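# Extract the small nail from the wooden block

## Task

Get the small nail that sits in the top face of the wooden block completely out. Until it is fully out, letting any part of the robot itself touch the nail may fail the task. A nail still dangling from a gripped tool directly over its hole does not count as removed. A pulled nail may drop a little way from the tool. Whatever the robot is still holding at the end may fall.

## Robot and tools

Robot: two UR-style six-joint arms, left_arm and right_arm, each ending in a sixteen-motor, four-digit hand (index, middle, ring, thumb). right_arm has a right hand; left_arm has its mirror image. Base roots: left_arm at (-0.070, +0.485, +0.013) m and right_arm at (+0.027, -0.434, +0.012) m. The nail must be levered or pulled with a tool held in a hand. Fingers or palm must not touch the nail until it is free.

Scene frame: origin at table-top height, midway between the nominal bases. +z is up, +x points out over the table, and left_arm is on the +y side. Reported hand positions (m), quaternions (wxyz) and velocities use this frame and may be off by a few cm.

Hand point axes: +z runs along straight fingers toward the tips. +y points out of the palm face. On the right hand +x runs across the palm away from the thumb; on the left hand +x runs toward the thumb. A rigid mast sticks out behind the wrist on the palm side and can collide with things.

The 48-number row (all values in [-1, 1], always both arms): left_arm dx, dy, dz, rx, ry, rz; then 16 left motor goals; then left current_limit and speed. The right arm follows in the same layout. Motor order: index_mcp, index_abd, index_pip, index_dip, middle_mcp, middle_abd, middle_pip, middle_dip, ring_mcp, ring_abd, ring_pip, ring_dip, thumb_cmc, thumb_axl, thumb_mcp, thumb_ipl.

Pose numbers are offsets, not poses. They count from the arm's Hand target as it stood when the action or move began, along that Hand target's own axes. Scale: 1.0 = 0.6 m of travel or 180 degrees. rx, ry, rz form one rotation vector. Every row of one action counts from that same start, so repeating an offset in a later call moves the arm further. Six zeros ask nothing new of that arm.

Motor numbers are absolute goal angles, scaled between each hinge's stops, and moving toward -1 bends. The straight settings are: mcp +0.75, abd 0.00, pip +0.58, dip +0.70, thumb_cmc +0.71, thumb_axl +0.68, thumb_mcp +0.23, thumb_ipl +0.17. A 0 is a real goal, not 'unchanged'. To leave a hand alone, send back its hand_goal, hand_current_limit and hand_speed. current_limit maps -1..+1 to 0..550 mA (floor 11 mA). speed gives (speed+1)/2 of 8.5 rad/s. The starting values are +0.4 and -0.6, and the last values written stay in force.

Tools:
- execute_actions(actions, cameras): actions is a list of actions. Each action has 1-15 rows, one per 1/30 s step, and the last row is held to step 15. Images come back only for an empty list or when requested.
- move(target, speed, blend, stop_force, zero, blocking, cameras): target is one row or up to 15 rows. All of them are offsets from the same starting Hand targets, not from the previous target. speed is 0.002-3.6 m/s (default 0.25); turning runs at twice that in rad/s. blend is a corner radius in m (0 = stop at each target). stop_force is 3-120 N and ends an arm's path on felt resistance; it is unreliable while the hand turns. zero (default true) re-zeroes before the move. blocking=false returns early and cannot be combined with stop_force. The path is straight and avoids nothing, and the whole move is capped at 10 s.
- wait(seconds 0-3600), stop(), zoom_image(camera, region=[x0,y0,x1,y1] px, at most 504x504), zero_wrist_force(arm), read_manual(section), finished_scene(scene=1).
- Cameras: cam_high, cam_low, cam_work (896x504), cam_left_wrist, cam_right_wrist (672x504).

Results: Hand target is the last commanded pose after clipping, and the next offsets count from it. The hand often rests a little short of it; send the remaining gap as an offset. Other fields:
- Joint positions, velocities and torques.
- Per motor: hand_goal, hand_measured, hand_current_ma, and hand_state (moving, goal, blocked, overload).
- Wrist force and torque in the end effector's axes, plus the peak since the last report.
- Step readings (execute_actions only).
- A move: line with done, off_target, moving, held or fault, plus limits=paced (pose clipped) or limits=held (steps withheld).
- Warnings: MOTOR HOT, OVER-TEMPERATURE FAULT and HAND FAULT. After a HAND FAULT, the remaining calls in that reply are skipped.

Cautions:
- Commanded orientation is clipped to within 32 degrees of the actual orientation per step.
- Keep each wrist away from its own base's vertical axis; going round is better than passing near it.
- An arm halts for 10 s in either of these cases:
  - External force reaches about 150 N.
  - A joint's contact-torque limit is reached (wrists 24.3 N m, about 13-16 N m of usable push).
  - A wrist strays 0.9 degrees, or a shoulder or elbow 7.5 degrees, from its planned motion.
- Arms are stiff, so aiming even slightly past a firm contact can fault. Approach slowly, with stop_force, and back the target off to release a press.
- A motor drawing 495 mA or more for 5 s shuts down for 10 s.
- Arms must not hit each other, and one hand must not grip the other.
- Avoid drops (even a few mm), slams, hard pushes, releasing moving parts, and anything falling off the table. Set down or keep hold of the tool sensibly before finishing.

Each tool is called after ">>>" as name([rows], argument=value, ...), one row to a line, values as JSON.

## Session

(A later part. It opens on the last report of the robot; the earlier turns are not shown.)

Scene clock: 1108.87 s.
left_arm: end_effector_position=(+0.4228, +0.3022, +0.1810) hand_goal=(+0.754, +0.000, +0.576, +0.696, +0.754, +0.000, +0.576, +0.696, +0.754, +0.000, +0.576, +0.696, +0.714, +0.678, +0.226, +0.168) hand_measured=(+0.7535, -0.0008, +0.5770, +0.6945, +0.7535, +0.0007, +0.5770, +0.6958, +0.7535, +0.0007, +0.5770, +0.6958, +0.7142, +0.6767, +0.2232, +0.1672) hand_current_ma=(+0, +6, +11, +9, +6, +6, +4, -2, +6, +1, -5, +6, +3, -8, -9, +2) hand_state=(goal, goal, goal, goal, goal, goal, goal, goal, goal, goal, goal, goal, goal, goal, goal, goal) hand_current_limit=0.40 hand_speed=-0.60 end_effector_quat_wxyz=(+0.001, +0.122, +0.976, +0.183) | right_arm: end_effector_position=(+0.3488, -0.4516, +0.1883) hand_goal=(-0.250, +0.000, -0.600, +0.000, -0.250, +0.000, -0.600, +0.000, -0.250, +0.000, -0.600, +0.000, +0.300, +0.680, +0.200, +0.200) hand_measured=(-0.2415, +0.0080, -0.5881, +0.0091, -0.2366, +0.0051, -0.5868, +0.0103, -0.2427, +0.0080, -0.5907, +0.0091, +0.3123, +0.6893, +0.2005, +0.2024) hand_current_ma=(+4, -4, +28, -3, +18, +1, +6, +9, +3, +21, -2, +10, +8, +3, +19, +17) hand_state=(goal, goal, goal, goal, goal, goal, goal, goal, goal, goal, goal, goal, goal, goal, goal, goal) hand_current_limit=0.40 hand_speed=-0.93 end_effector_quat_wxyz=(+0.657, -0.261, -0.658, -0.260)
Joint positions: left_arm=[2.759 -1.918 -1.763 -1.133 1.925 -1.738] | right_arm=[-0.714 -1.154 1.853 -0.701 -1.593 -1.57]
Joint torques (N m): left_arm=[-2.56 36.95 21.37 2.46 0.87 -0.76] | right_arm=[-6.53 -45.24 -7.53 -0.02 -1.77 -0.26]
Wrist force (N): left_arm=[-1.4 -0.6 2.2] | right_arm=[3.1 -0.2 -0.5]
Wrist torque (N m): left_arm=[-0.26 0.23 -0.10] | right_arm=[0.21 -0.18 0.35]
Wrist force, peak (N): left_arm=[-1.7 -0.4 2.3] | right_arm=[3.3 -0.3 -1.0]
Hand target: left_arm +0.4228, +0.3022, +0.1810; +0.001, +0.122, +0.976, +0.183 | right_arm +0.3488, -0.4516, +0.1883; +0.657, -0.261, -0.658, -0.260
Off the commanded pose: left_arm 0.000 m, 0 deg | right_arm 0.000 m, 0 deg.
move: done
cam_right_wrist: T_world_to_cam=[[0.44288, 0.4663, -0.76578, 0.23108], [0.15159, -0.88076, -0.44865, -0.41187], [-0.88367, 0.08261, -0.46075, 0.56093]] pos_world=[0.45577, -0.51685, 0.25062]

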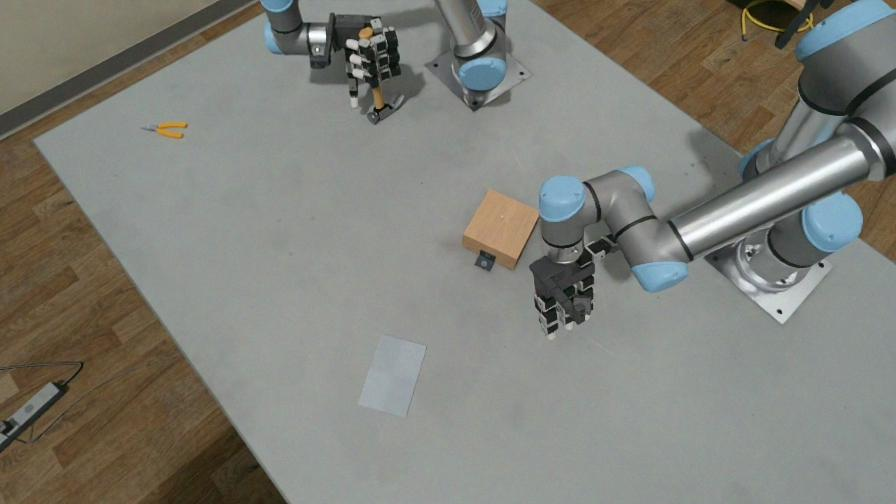

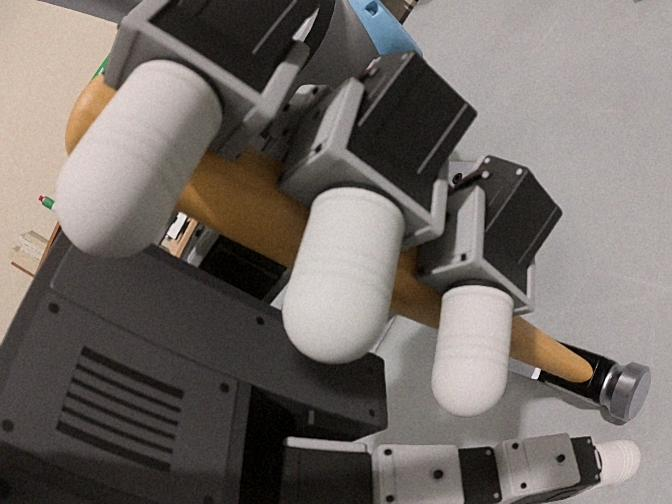

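>>> move(target=[0,0,0,0,0,0,0.754,0,0.576,0.696,0.754,0,0.576,0.696,0.754,0,0.576,0.696,0.714,0.678,0.226,0.168,0.4,-0.6,0,0,0,0,0,0,-0.38,0,-0.72,-0.25,-0.38,0,-0.72,-0.25,-0.38,0,-0.72,-0.25,0.3,0.68,0.2,0.2,0.4,-0.93], speed=0.02, cameras=["cam_high","cam_right_wrist"])

>>> zoom_image(camera="cam_high", region=[320, 0, 440, 140])

Scene clock: 1119.27 s.
left_arm: end_effector_position=(+0.4228, +0.3022, +0.1810) hand_goal=(+0.754, +0.000, +0.576, +0.696, +0.754, +0.000, +0.576, +0.696, +0.754, +0.000, +0.576, +0.696, +0.714, +0.678, +0.226, +0.168) hand_measured=(+0.7535, -0.0008, +0.5770, +0.6971, +0.7535, -0.0008, +0.5770, +0.6971, +0.7535, -0.0008, +0.5770, +0.6958, +0.7142, +0.6767, +0.2242, +0.1681) hand_current_ma=(-1, +9, +11, +10, +2, +5, +5, -1, +6, +8, -7, +1, +7, -5, -6, +5) hand_state=(goal, goal, goal, goal, goal, goal, goal, goal, goal, goal, goal, goal, goal, goal, goal, goal) hand_current_limit=0.40 hand_speed=-0.60 end_effector_quat_wxyz=(+0.001, +0.122, +0.976, +0.183) | right_arm: end_effector_position=(+0.3488, -0.4516, +0.1883) hand_goal=(-0.380, +0.000, -0.720, -0.250, -0.380, +0.000, -0.720, -0.250, -0.380, +0.000, -0.720, -0.250, +0.300, +0.680, +0.200, +0.200) hand_measured=(-0.3054, +0.0095, -0.6471, -0.1132, -0.3367, -0.0081, -0.6433, -0.1375, -0.3681, +0.0080, -0.6715, -0.1820, +0.3123, +0.6904, +0.2005, +0.2024) hand_current_ma=(+92, +9, +98, +172, +72, -10, +88, +166, +19, +0, +53, +89, -2, +9, +4, +8) hand_state=(blocked, goal, blocked, blocked, blocked, goal, blocked, blocked, goal, goal, blocked, blocked, goal, goal, goal, goal) hand_current_limit=0.40 hand_speed=-0.93 end_effector_quat_wxyz=(+0.657, -0.261, -0.658, -0.260)
Joint positions: left_arm=[2.759 -1.918 -1.763 -1.133 1.925 -1.738] | right_arm=[-0.714 -1.154 1.853 -0.701 -1.593 -1.57]
Joint torques (N m): left_arm=[-2.15 37.03 21.98 2.36 0.97 -1.12] | right_arm=[-6.98 -44.49 -10.48 0.07 -1.7 -0.38]
Wrist force (N): left_arm=[-1.7 -0.6 2.1] | right_arm=[3.9 -1.5 0.9]
Wrist torque (N m): left_arm=[-0.26 0.27 -0.12] | right_arm=[0.02 -0.04 0.50]
Wrist force, peak (N): left_arm=[-1.9 -0.7 2.2] | right_arm=[4.2 -1.3 0.7]
Hand target: left_arm +0.4228, +0.3022, +0.1810; +0.001, +0.122, +0.976, +0.183 | right_arm +0.3488, -0.4516, +0.1883; +0.657, -0.261, -0.658, -0.260
Off the commanded pose: left_arm 0.000 m, 0 deg | right_arm 0.000 m, 0 deg.
move: done
cam_right_wrist: T_world_to_cam=[[0.44288, 0.4663, -0.76578, 0.23108], [0.15159, -0.88076, -0.44865, -0.41187], [-0.88367, 0.08261, -0.46075, 0.56093]] pos_world=[0.45577, -0.51685, 0.25062]

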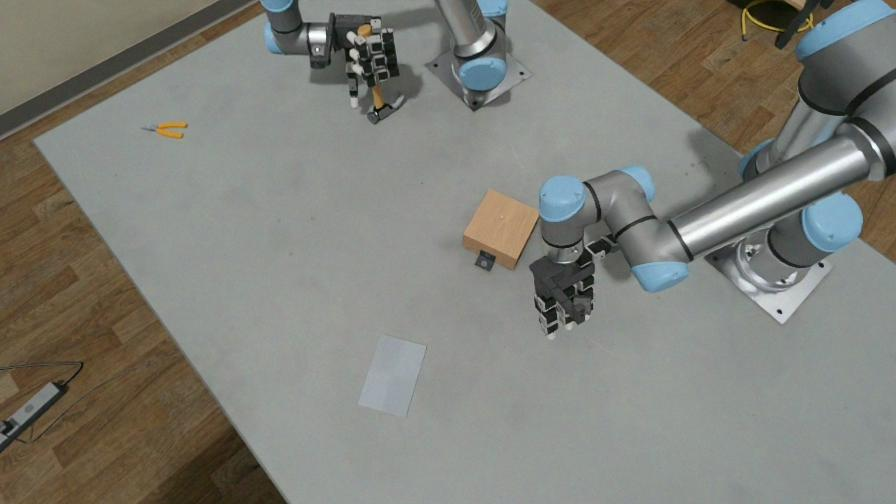

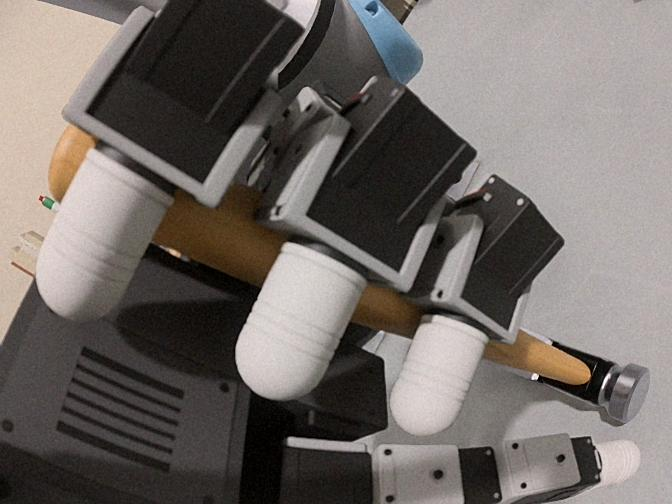

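Scaled by 3.600 from the camera's image (finer frame: 1280x720).

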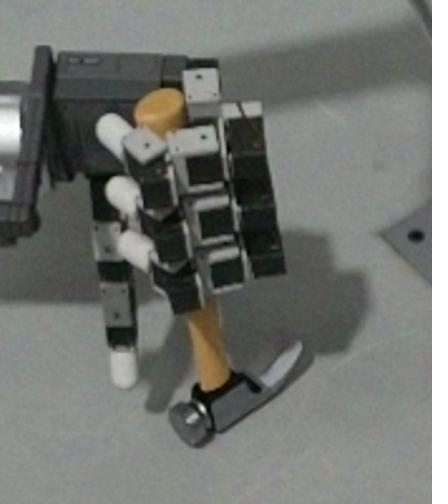

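>>> move(target=[0,0,0,0,0,0,0.754,0,0.576,0.696,0.754,0,0.576,0.696,0.754,0,0.576,0.696,0.714,0.678,0.226,0.168,0.4,-0.6,0,0,0,0,0,0,-0.6,0,-0.9,-0.5,-0.6,0,-0.9,-0.5,-0.62,0,-0.9,-0.5,0.3,0.68,0.2,0.2,0.4,-0.9], speed=0.02, cameras=["cam_high","cam_right_wrist"])

>>> zoom_image(camera="cam_high", region=[320, 0, 440, 140])

Scene clock: 1126.83 s.
left_arm: end_effector_position=(+0.4228, +0.3022, +0.1810) hand_goal=(+0.754, +0.000, +0.576, +0.696, +0.754, +0.000, +0.576, +0.696, +0.754, +0.000, +0.576, +0.696, +0.714, +0.678, +0.226, +0.168) hand_measured=(+0.7535, +0.0007, +0.5757, +0.6958, +0.7535, +0.0007, +0.5770, +0.6958, +0.7535, -0.0008, +0.5770, +0.6958, +0.7142, +0.6777, +0.2232, +0.1681) hand_current_ma=(-1, +6, +14, +14, -1, +4, +3, +4, +8, +7, -8, +4, +2, -10, -8, +3) hand_state=(goal, goal, goal, goal, goal, goal, goal, goal, goal, goal, goal, goal, goal, goal, goal, goal) hand_current_limit=0.40 hand_speed=-0.60 end_effector_quat_wxyz=(+0.001, +0.122, +0.976, +0.183) | right_arm: end_effector_position=(+0.3488, -0.4516, +0.1883) hand_goal=(-0.600, +0.000, -0.900, -0.500, -0.600, +0.000, -0.900, -0.500, -0.620, +0.000, -0.900, -0.500, +0.300, +0.680, +0.200, +0.200) hand_measured=(-0.3391, +0.0183, -0.6420, -0.1362, -0.3693, -0.0257, -0.6394, -0.1655, -0.4151, +0.0080, -0.6420, -0.2636, +0.3123, +0.6904, +0.2005, +0.2024) hand_current_ma=(+379, +19, +366, +380, +355, -23, +369, +395, +344, +2, +356, +346, -1, +24, -4, +1) hand_state=(blocked, goal, blocked, blocked, blocked, blocked, blocked, blocked, blocked, goal, blocked, blocked, goal, goal, goal, goal) hand_current_limit=0.40 hand_speed=-0.90 end_effector_quat_wxyz=(+0.657, -0.261, -0.658, -0.260)
Joint positions: left_arm=[2.759 -1.918 -1.763 -1.133 1.925 -1.738] | right_arm=[-0.714 -1.154 1.853 -0.701 -1.593 -1.57]
Joint torques (N m): left_arm=[-3.43 35.22 21.95 2.47 1.05 -0.97] | right_arm=[-5.79 -43.45 -14.87 0.42 -1.31 -0.37]
Wrist force (N): left_arm=[-1.5 -0.4 2.2] | right_arm=[8.8 2.2 1.1]
Wrist torque (N m): left_arm=[-0.25 0.26 -0.12] | right_arm=[0.31 -0.13 0.23]
Wrist force, peak (N): left_arm=[-1.7 -0.5 2.4] | right_arm=[9.3 1.9 1.5]
Hand target: left_arm +0.4228, +0.3022, +0.1810; +0.001, +0.122, +0.976, +0.183 | right_arm +0.3488, -0.4516, +0.1883; +0.657, -0.261, -0.658, -0.260
Off the commanded pose: left_arm 0.000 m, 0 deg | right_arm 0.000 m, 0 deg.
move: done
cam_right_wrist: T_world_to_cam=[[0.44288, 0.4663, -0.76578, 0.23108], [0.15159, -0.88076, -0.44865, -0.41187], [-0.88367, 0.08261, -0.46075, 0.56093]] pos_world=[0.45577, -0.51685, 0.25062]

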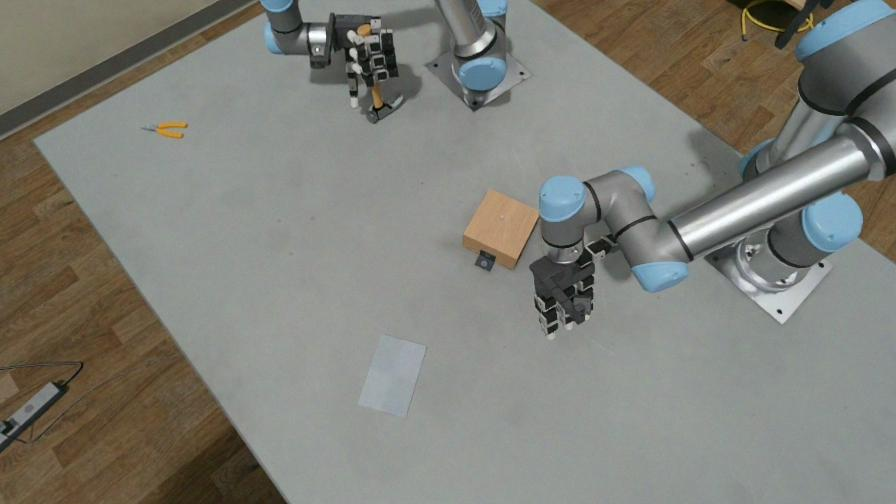

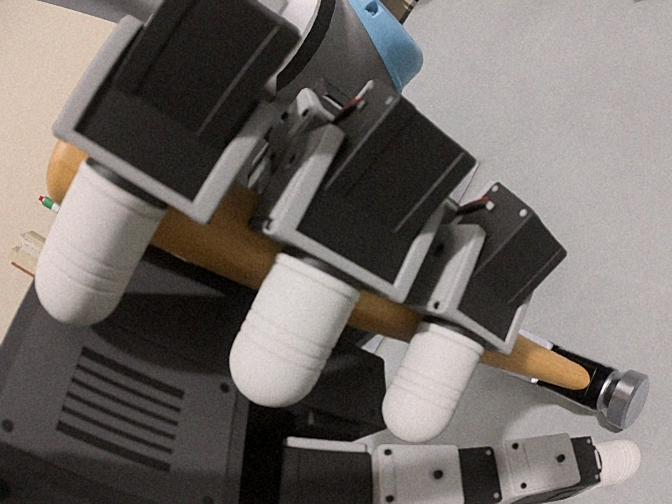

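Scaled by 3.600 from the camera's image (finer frame: 1280x720).

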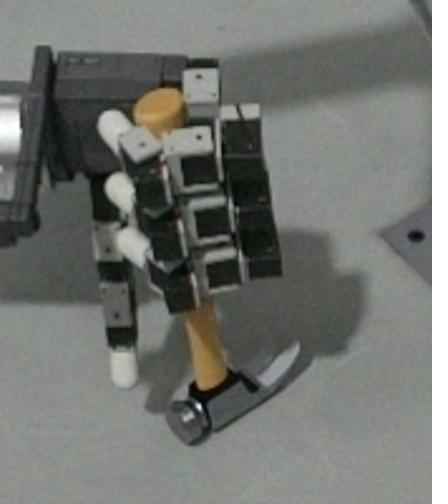

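>>> move(target=[0,0,0,0,0,0,0.754,0,0.576,0.696,0.754,0,0.576,0.696,0.754,0,0.576,0.696,0.714,0.678,0.226,0.168,0.4,-0.6,0.0833,0,0,0,0,0,-0.6,0,-0.9,-0.5,-0.6,0,-0.9,-0.5,-0.62,0,-0.9,-0.5,0.3,0.68,0.2,0.2,0.4,-0.9], speed=0.03, cameras=["cam_high","cam_low","cam_right_wrist"])

>>> zoom_image(camera="cam_high", region=[320, 0, 440, 140])

>>> zoom_image(camera="cam_low", region=[420, 170, 500, 250])

Scene clock: 1136.37 s.
left_arm: end_effector_position=(+0.4228, +0.3022, +0.1810) hand_goal=(+0.754, +0.000, +0.576, +0.696, +0.754, +0.000, +0.576, +0.696, +0.754, +0.000, +0.576, +0.696, +0.714, +0.678, +0.226, +0.168) hand_measured=(+0.7535, -0.0008, +0.5770, +0.6958, +0.7535, -0.0008, +0.5770, +0.6945, +0.7535, +0.0007, +0.5770, +0.6958, +0.7142, +0.6767, +0.2242, +0.1672) hand_current_ma=(-3, +5, +13, +8, +4, +3, +3, +0, +9, +7, -6, +2, +5, -11, -10, +0) hand_state=(goal, goal, goal, goal, goal, goal, goal, goal, goal, goal, goal, goal, goal, goal, goal, goal) hand_current_limit=0.40 hand_speed=-0.60 end_effector_quat_wxyz=(+0.001, +0.122, +0.976, +0.183) | right_arm: end_effector_position=(+0.3488, -0.4515, +0.2381) hand_goal=(-0.600, +0.000, -0.900, -0.500, -0.600, +0.000, -0.900, -0.500, -0.620, +0.000, -0.900, -0.500, +0.300, +0.680, +0.200, +0.200) hand_measured=(-0.4211, +0.0402, -0.6202, -0.2725, -0.4211, -0.0316, -0.6382, -0.2126, -0.4163, +0.0080, -0.6394, -0.2623, +0.3299, +0.6735, +0.2015, +0.2034) hand_current_ma=(+264, +0, +402, +308, +281, -31, +366, +387, +319, +6, +351, +333, +26, -10, -7, +8) hand_state=(blocked, blocked, blocked, blocked, blocked, blocked, blocked, blocked, blocked, goal, blocked, blocked, blocked, goal, goal, goal) hand_current_limit=0.40 hand_speed=-0.90 end_effector_quat_wxyz=(+0.657, -0.261, -0.658, -0.260)
Joint positions: left_arm=[2.759 -1.918 -1.763 -1.133 1.925 -1.738] | right_arm=[-0.714 -1.226 1.803 -0.579 -1.593 -1.57]
Joint torques (N m): left_arm=[-2.69 36.35 21.5 2.34 1.02 -0.97] | right_arm=[6.44 -46.15 -25.39 5.3 2.25 -0.59]
Wrist force (N): left_arm=[-1.4 -0.7 2.2] | right_arm=[-2.9 -0.7 -0.8]
Wrist torque (N m): left_arm=[-0.28 0.24 -0.10] | right_arm=[0.17 0.18 0.08]
Wrist force, peak (N): left_arm=[-1.9 -0.6 2.3] | right_arm=[9.1 2.2 1.5]
Hand target: left_arm +0.4228, +0.3022, +0.1810; +0.001, +0.122, +0.976, +0.183 | right_arm +0.3488, -0.4515, +0.2383; +0.657, -0.261, -0.658, -0.260
Off the commanded pose: left_arm 0.000 m, 0 deg | right_arm 0.000 m, 0 deg.
move: done
cam_right_wrist: T_world_to_cam=[[0.44292, 0.4663, -0.76576, 0.26922], [0.15151, -0.88075, -0.44869, -0.38924], [-0.88367, 0.08271, -0.46075, 0.58386]] pos_world=[0.45567, -0.51665, 0.30052]

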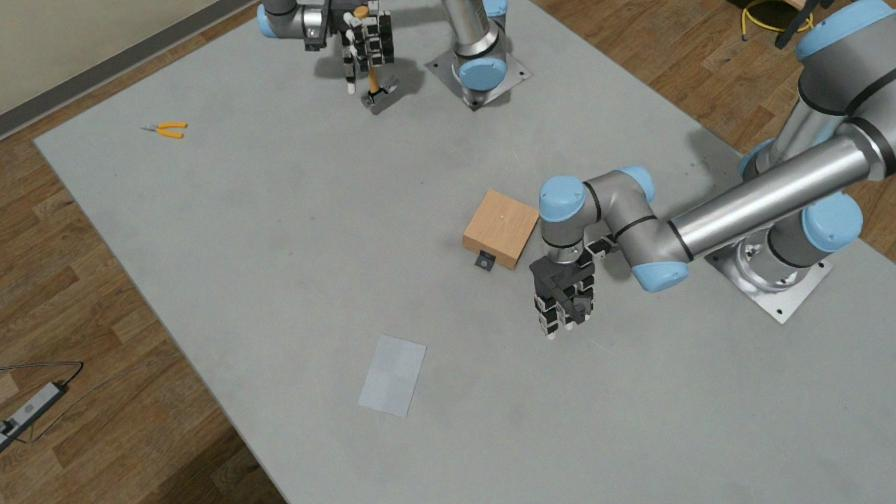

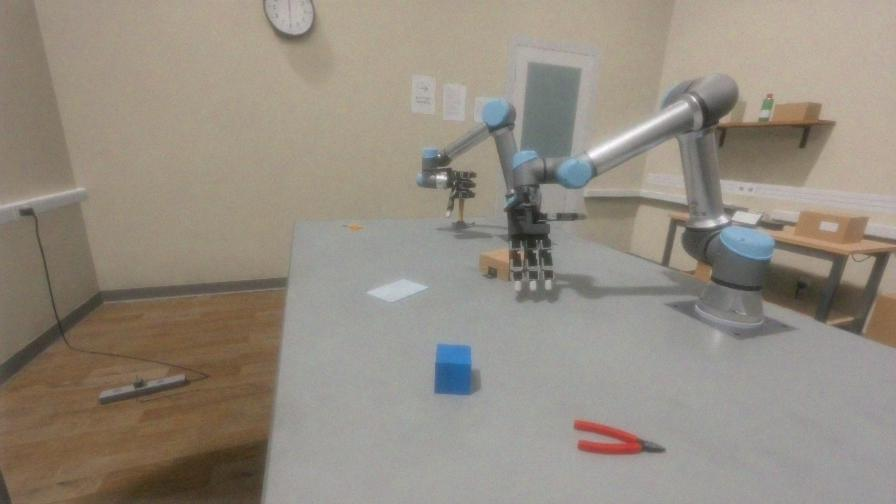

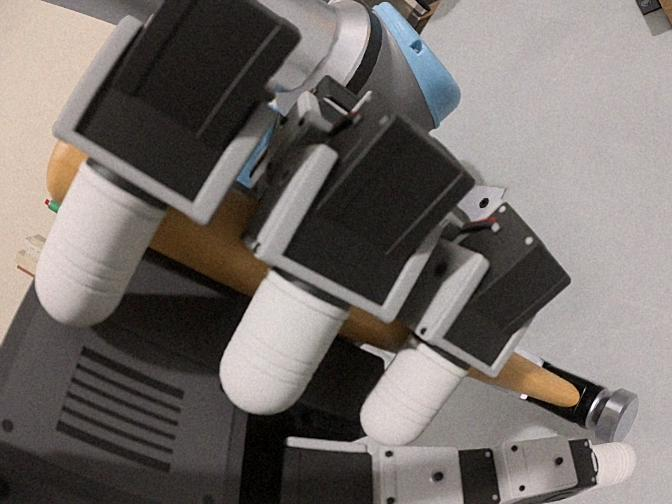

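Scaled by 3.600 from the camera's image (finer frame: 1280x720).

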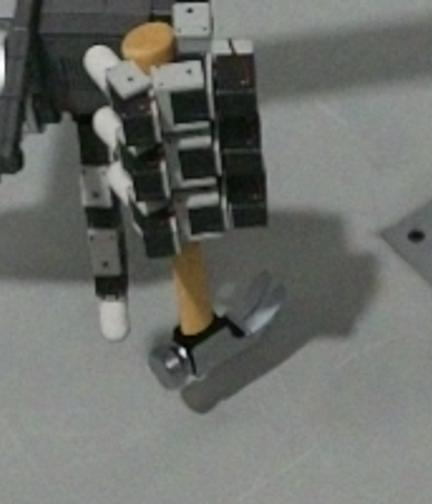

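Scaled by 6.300 from the camera's image (finer frame: 1280x720).

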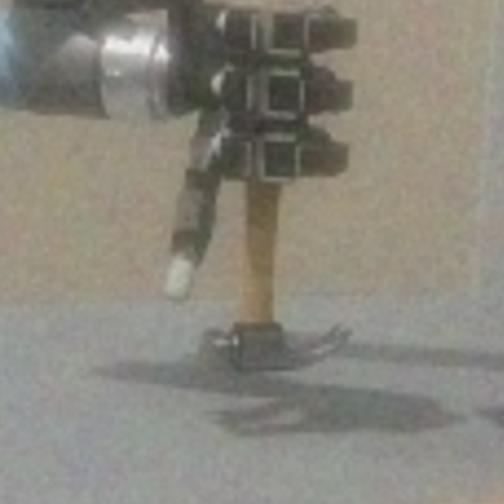

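>>> move(target=[0.2725,0.2977,-0.142,0,0,0,0.754,0,0.576,0.696,0.754,0,0.576,0.696,0.754,0,0.576,0.696,0.714,0.678,0.226,0.168,0.4,-0.6,0.1533,0.7913,0.328,0,0,0,-0.6,0,-0.9,-0.5,-0.6,0,-0.9,-0.5,-0.62,0,-0.9,-0.5,0.3,0.68,0.2,0.2,0.4,-0.9], speed=0.12, cameras=["all"])

Scene clock: 1184.67 s.
left_arm: end_effector_position=(+0.3024, +0.4721, +0.3311) hand_goal=(+0.754, +0.000, +0.576, +0.696, +0.754, +0.000, +0.576, +0.696, +0.754, +0.000, +0.576, +0.696, +0.714, +0.678, +0.226, +0.168) hand_measured=(+0.7547, +0.0007, +0.5770, +0.6945, +0.7535, +0.0007, +0.5757, +0.6958, +0.7535, +0.0007, +0.5757, +0.6958, +0.7154, +0.6777, +0.2242, +0.1681) hand_current_ma=(+2, +3, +6, +7, +4, +2, +7, +0, +6, +3, -3, +2, +1, -15, -8, +1) hand_state=(goal, goal, goal, goal, goal, goal, goal, goal, goal, goal, goal, goal, goal, goal, goal, goal) hand_current_limit=0.40 hand_speed=-0.60 end_effector_quat_wxyz=(+0.001, +0.122, +0.976, +0.183) | right_arm: end_effector_position=(+0.5303, +0.0294, +0.3294) hand_goal=(-0.600, +0.000, -0.900, -0.500, -0.600, +0.000, -0.900, -0.500, -0.620, +0.000, -0.900, -0.500, +0.300, +0.680, +0.200, +0.200) hand_measured=(-0.4211, +0.0402, -0.6202, -0.2725, -0.4211, -0.0316, -0.6382, -0.2139, -0.4163, +0.0080, -0.6407, -0.2623, +0.3312, +0.6735, +0.2015, +0.2024) hand_current_ma=(+243, +46, +391, +315, +284, -17, +380, +408, +308, +0, +367, +342, +37, +7, +2, +16) hand_state=(blocked, blocked, blocked, blocked, blocked, blocked, blocked, blocked, blocked, goal, blocked, blocked, blocked, goal, goal, goal) hand_current_limit=0.40 hand_speed=-0.90 end_effector_quat_wxyz=(+0.657, -0.261, -0.658, -0.260)
Joint positions: left_arm=[3.038 -1.326 -2.006 -1.375 1.939 -1.44] | right_arm=[0.239 -0.919 1.075 -0.159 -0.64 -1.567]
Joint torques (N m): left_arm=[9.45 21.56 12.17 0.95 -1.75 1.99] | right_arm=[5.61 -42.88 -29.37 3.36 2.24 -1.67]
Wrist force (N): left_arm=[-1.8 -0.6 2.4] | right_arm=[-2.8 -0.4 -1.3]
Wrist torque (N m): left_arm=[-0.27 0.32 -0.19] | right_arm=[0.21 0.18 0.22]
Wrist force, peak (N): left_arm=[-2.0 -0.4 2.7] | right_arm=[-3.3 -2.1 -1.2]
Hand target: left_arm +0.3024, +0.4721, +0.3311; +0.001, +0.122, +0.976, +0.183 | right_arm +0.5304, +0.0295, +0.3294; +0.657, -0.261, -0.658, -0.260
Off the commanded pose: left_arm 0.000 m, 0 deg | right_arm 0.000 m, 0 deg.
move: done
cam_left_wrist: T_world_to_cam=[[0.60477, -0.74143, -0.29075, 0.23893], [-0.53741, -0.64936, 0.53807, 0.23635], [-0.58774, -0.16916, -0.79117, 0.64092]] pos_world=[0.35921, 0.43904, 0.44937]
cam_right_wrist: T_world_to_cam=[[0.44292, 0.46626, -0.76578, 0.03443], [0.15149, -0.88077, -0.44865, 0.04763], [-0.88367, 0.08271, -0.46075, 0.74659]] pos_world=[0.63727, -0.03585, 0.39172]

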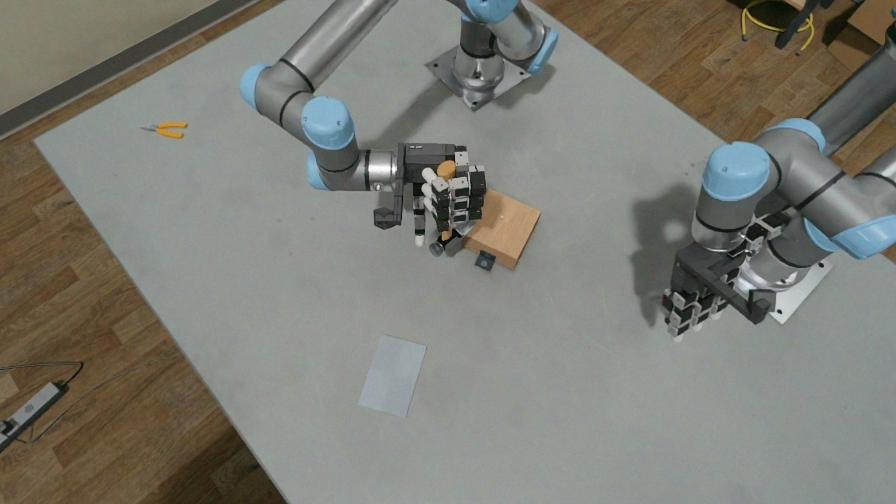

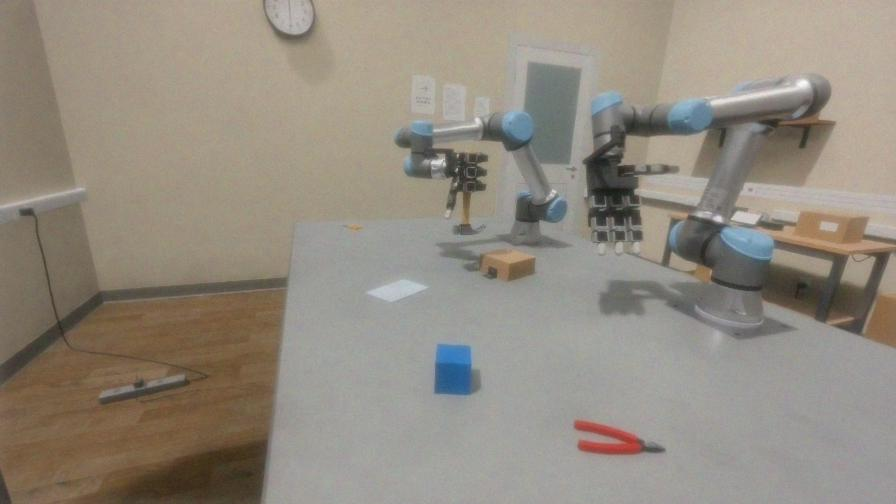

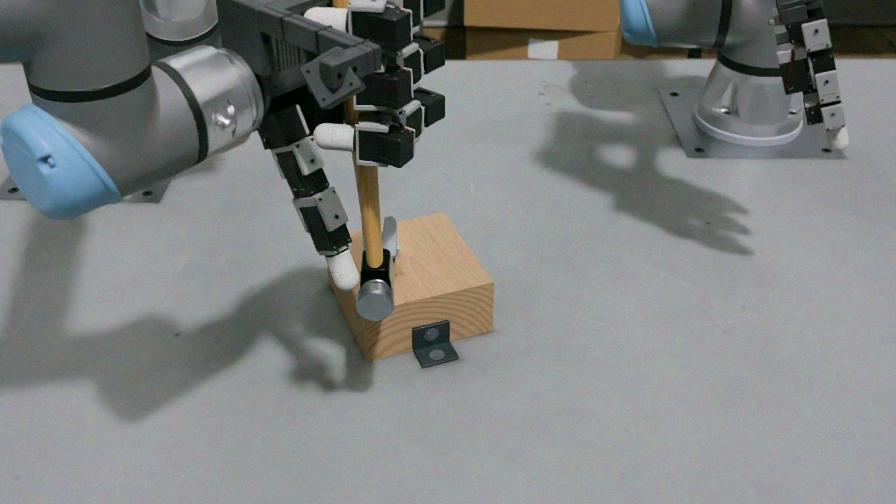

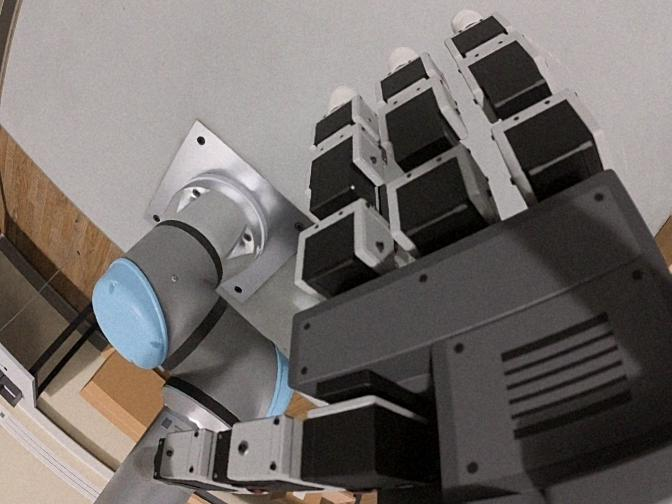

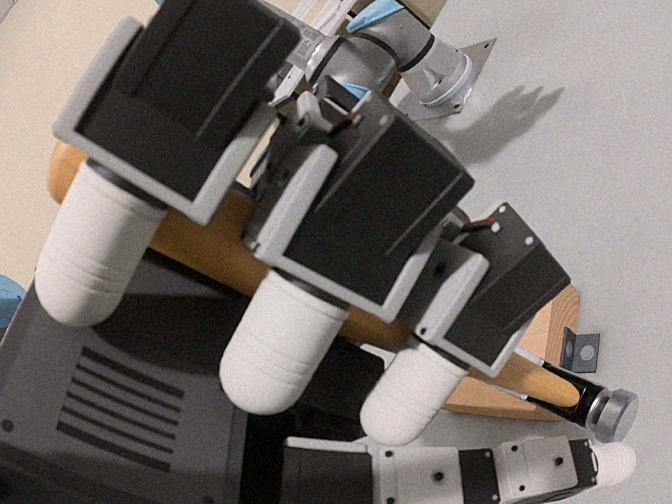

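>>> zoom_image(camera="cam_work", region=[300, 150, 480, 350])

>>> zoom_image(camera="cam_high", region=[400, 150, 550, 280])

>>> zoom_image(camera="cam_low", region=[420, 140, 560, 290])

>>> zoom_image(camera="cam_right_wrist", region=[420, 280, 672, 460])

Scaled by 2.520 from the camera's image (finer frame: 1280x720).

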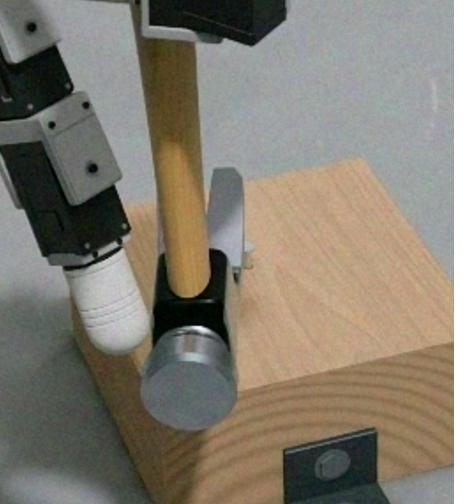

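Scaled by 3.360 from the camera's image (finer frame: 1280x720).

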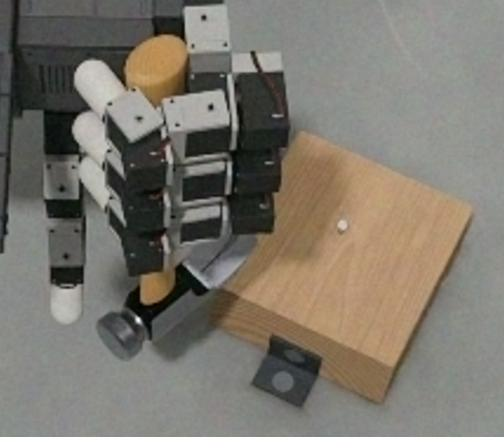

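Scaled by 3.360 from the camera's image (finer frame: 1280x720).

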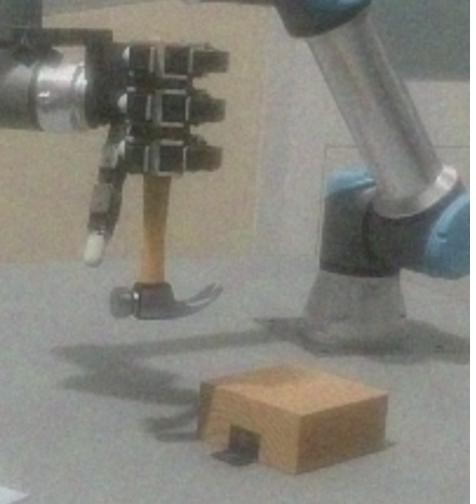

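Scaled by 2.000 from the camera's image (finer frame: 960x720).

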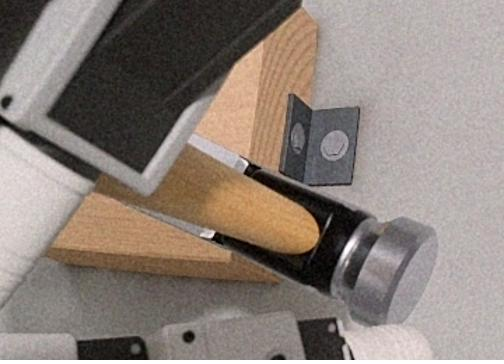

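>>> zoom_image(camera="cam_low", region=[445, 215, 500, 245])

>>> zoom_image(camera="cam_high", region=[425, 210, 480, 260])

Scaled by 9.164 from the camera's image (finer frame: 1280x720).

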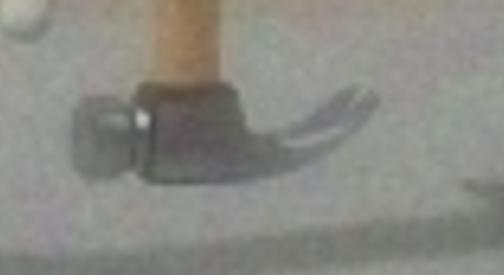

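Scaled by 9.164 from the camera's image (finer frame: 1280x720).

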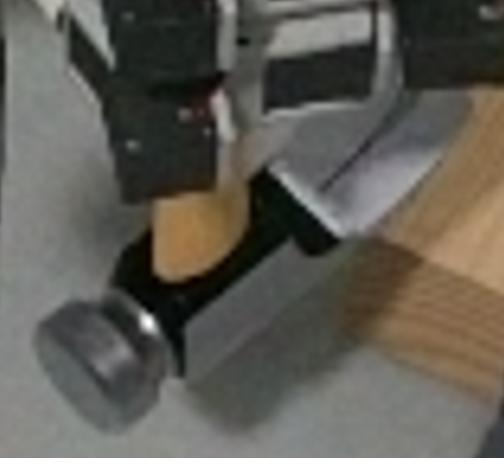

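>>> move(target=[0,0,0,0,0,0,0.754,0,0.576,0.696,0.754,0,0.576,0.696,0.754,0,0.576,0.696,0.714,0.678,0.226,0.168,0.4,-0.6,-0.119,-0.1837,0.2369,0,-0.1793,-0.1313,-0.6,0,-0.9,-0.5,-0.6,0,-0.9,-0.5,-0.62,0,-0.9,-0.5,0.3,0.68,0.2,0.2,0.4,-0.9], speed=0.08, cameras=["cam_high","cam_low","cam_work","cam_right_wrist"])

>>> zoom_image(camera="cam_work", region=[320, 150, 480, 330])

>>> zoom_image(camera="cam_high", region=[440, 150, 560, 270])

>>> zoom_image(camera="cam_low", region=[460, 220, 560, 290])

Scene clock: 1281.33 s.
left_arm: end_effector_position=(+0.3024, +0.4721, +0.3311) hand_goal=(+0.754, +0.000, +0.576, +0.696, +0.754, +0.000, +0.576, +0.696, +0.754, +0.000, +0.576, +0.696, +0.714, +0.678, +0.226, +0.168) hand_measured=(+0.7535, -0.0008, +0.5770, +0.6958, +0.7535, -0.0008, +0.5757, +0.6958, +0.7535, -0.0008, +0.5770, +0.6958, +0.7142, +0.6767, +0.2242, +0.1672) hand_current_ma=(-1, +7, +11, +11, +4, +7, +10, +2, +8, +7, -3, +2, +7, -11, -6, +0) hand_state=(goal, goal, goal, goal, goal, goal, goal, goal, goal, goal, goal, goal, goal, goal, goal, goal) hand_current_limit=0.40 hand_speed=-0.60 end_effector_quat_wxyz=(+0.001, +0.122, +0.976, +0.183) | right_arm: end_effector_position=(+0.3514, +0.0463, +0.2578) hand_goal=(-0.600, +0.000, -0.900, -0.500, -0.600, +0.000, -0.900, -0.500, -0.620, +0.000, -0.900, -0.500, +0.300, +0.680, +0.200, +0.200) hand_measured=(-0.4211, +0.0402, -0.6215, -0.2738, -0.4211, -0.0316, -0.6382, -0.2126, -0.4175, +0.0080, -0.6369, -0.2623, +0.3312, +0.6735, +0.1955, +0.1957) hand_current_ma=(+266, +31, +382, +311, +263, -33, +362, +378, +325, -6, +357, +354, +22, -16, -10, -17) hand_state=(blocked, blocked, blocked, blocked, blocked, blocked, blocked, blocked, blocked, goal, blocked, blocked, blocked, goal, goal, goal) hand_current_limit=0.40 hand_speed=-0.90 end_effector_quat_wxyz=(-0.383, +0.184, +0.852, +0.305)
Joint positions: left_arm=[3.038 -1.326 -2.006 -1.375 1.939 -1.44] | right_arm=[0.38 -1.523 2.018 -1.531 -0.649 -1.099]
Joint torques (N m): left_arm=[9.35 21.2 12.2 0.94 -1.82 2.02] | right_arm=[6.5 -38.82 -16.95 -5.21 -0.42 0.81]
Wrist force (N): left_arm=[-1.7 -0.7 2.5] | right_arm=[-0.4 -3.5 1.7]
Wrist torque (N m): left_arm=[-0.29 0.31 -0.18] | right_arm=[-0.20 0.30 0.34]
Wrist force, peak (N): left_arm=[-2.1 -0.6 2.9] | right_arm=[-0.2 -3.7 2.0]
Hand target: left_arm +0.3024, +0.4721, +0.3311; +0.001, +0.122, +0.976, +0.183 | right_arm +0.3514, +0.0463, +0.2578; -0.383, +0.184, +0.852, +0.305
Off the commanded pose: left_arm 0.000 m, 0 deg | right_arm 0.000 m, 0 deg.
move: done
cam_right_wrist: T_world_to_cam=[[0.84194, 0.4182, -0.34095, -0.19648], [0.37911, -0.90813, -0.17772, -0.09103], [-0.38395, 0.02037, -0.92313, 0.5006]] pos_world=[0.39214, -0.01069, 0.37895]

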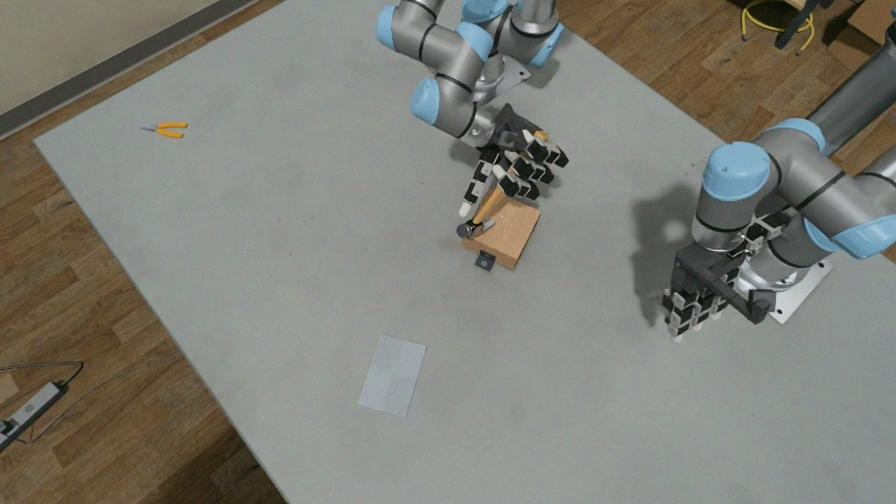

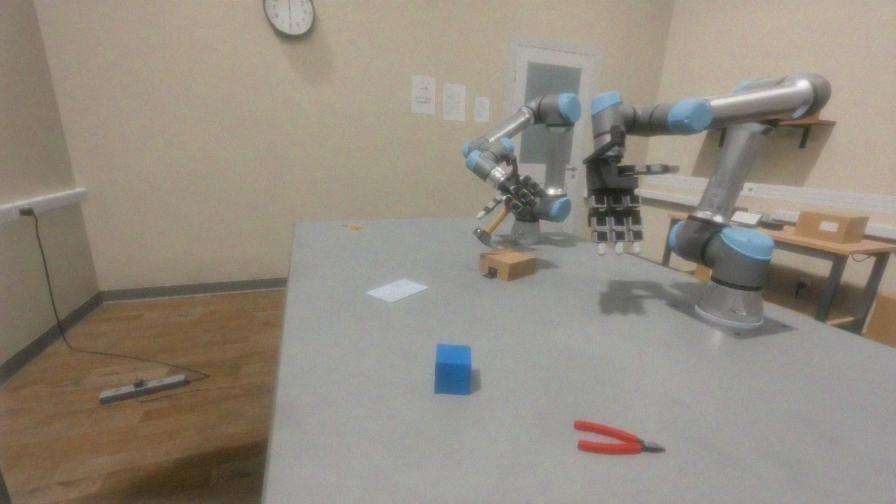

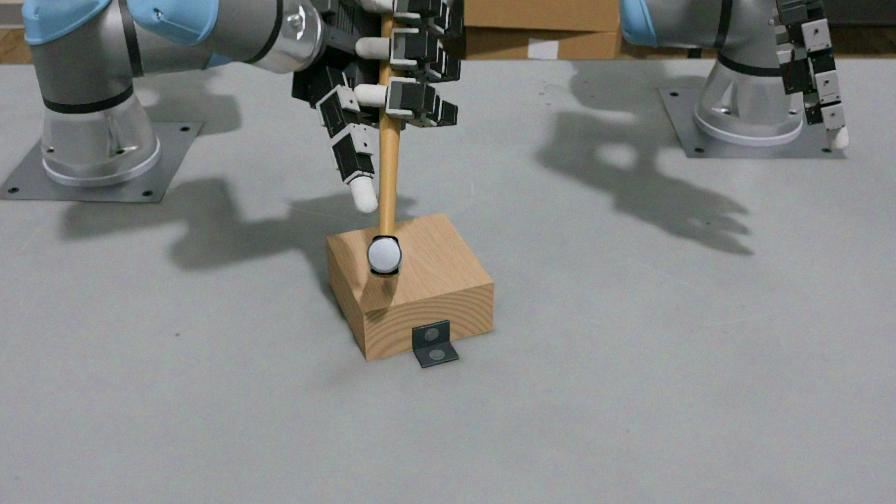

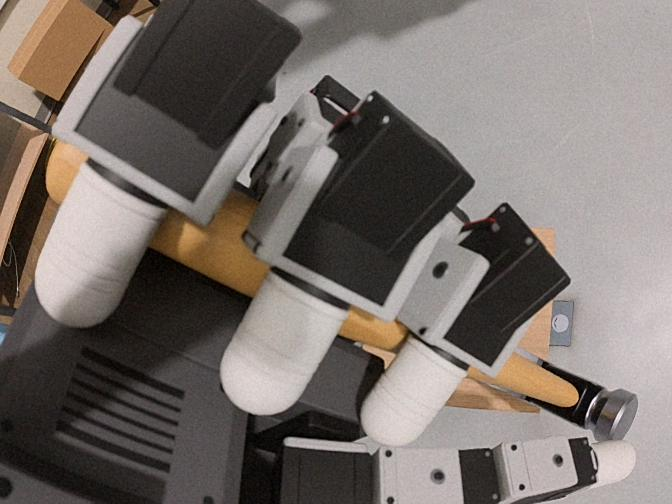

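Scaled by 2.800 from the camera's image (finer frame: 1280x720).

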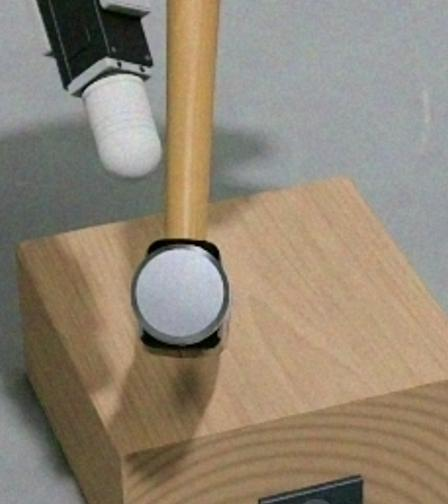

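Scaled by 4.200 from the camera's image (finer frame: 1280x720).

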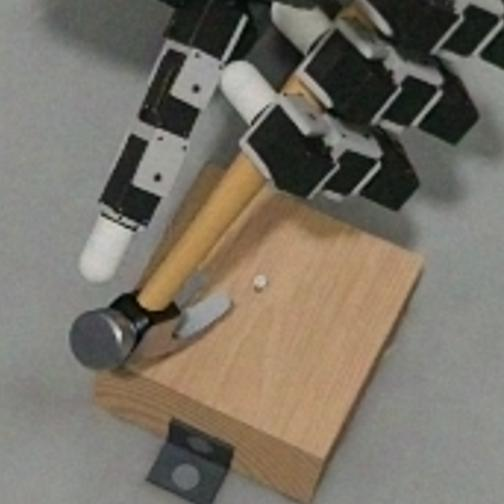

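Scaled by 5.040 from the camera's image (finer frame: 1280x720).

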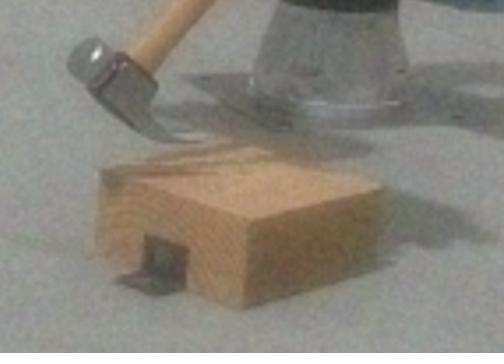

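>>> zoom_image(camera="cam_high", region=[455, 195, 515, 245])

>>> zoom_image(camera="cam_low", region=[470, 222, 530, 262])

Scaled by 8.400 from the camera's image (finer frame: 1280x720).

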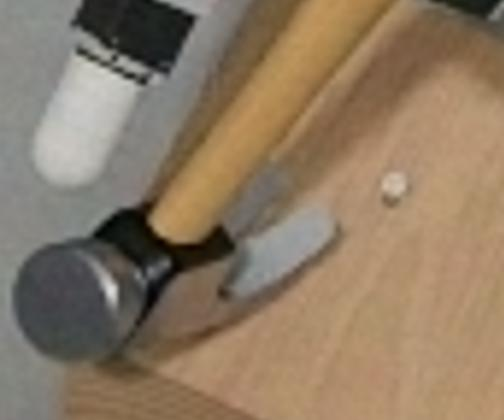

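Scaled by 8.400 from the camera's image (finer frame: 1280x720).

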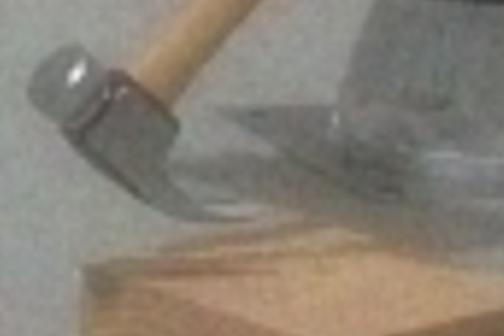

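>>> zoom_image(camera="cam_high", region=[476, 205, 508, 235])

Scaled by 15.750 from the camera's image (finer frame: 1280x720).

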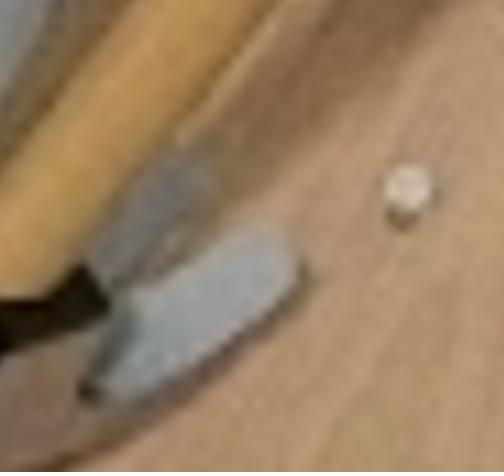

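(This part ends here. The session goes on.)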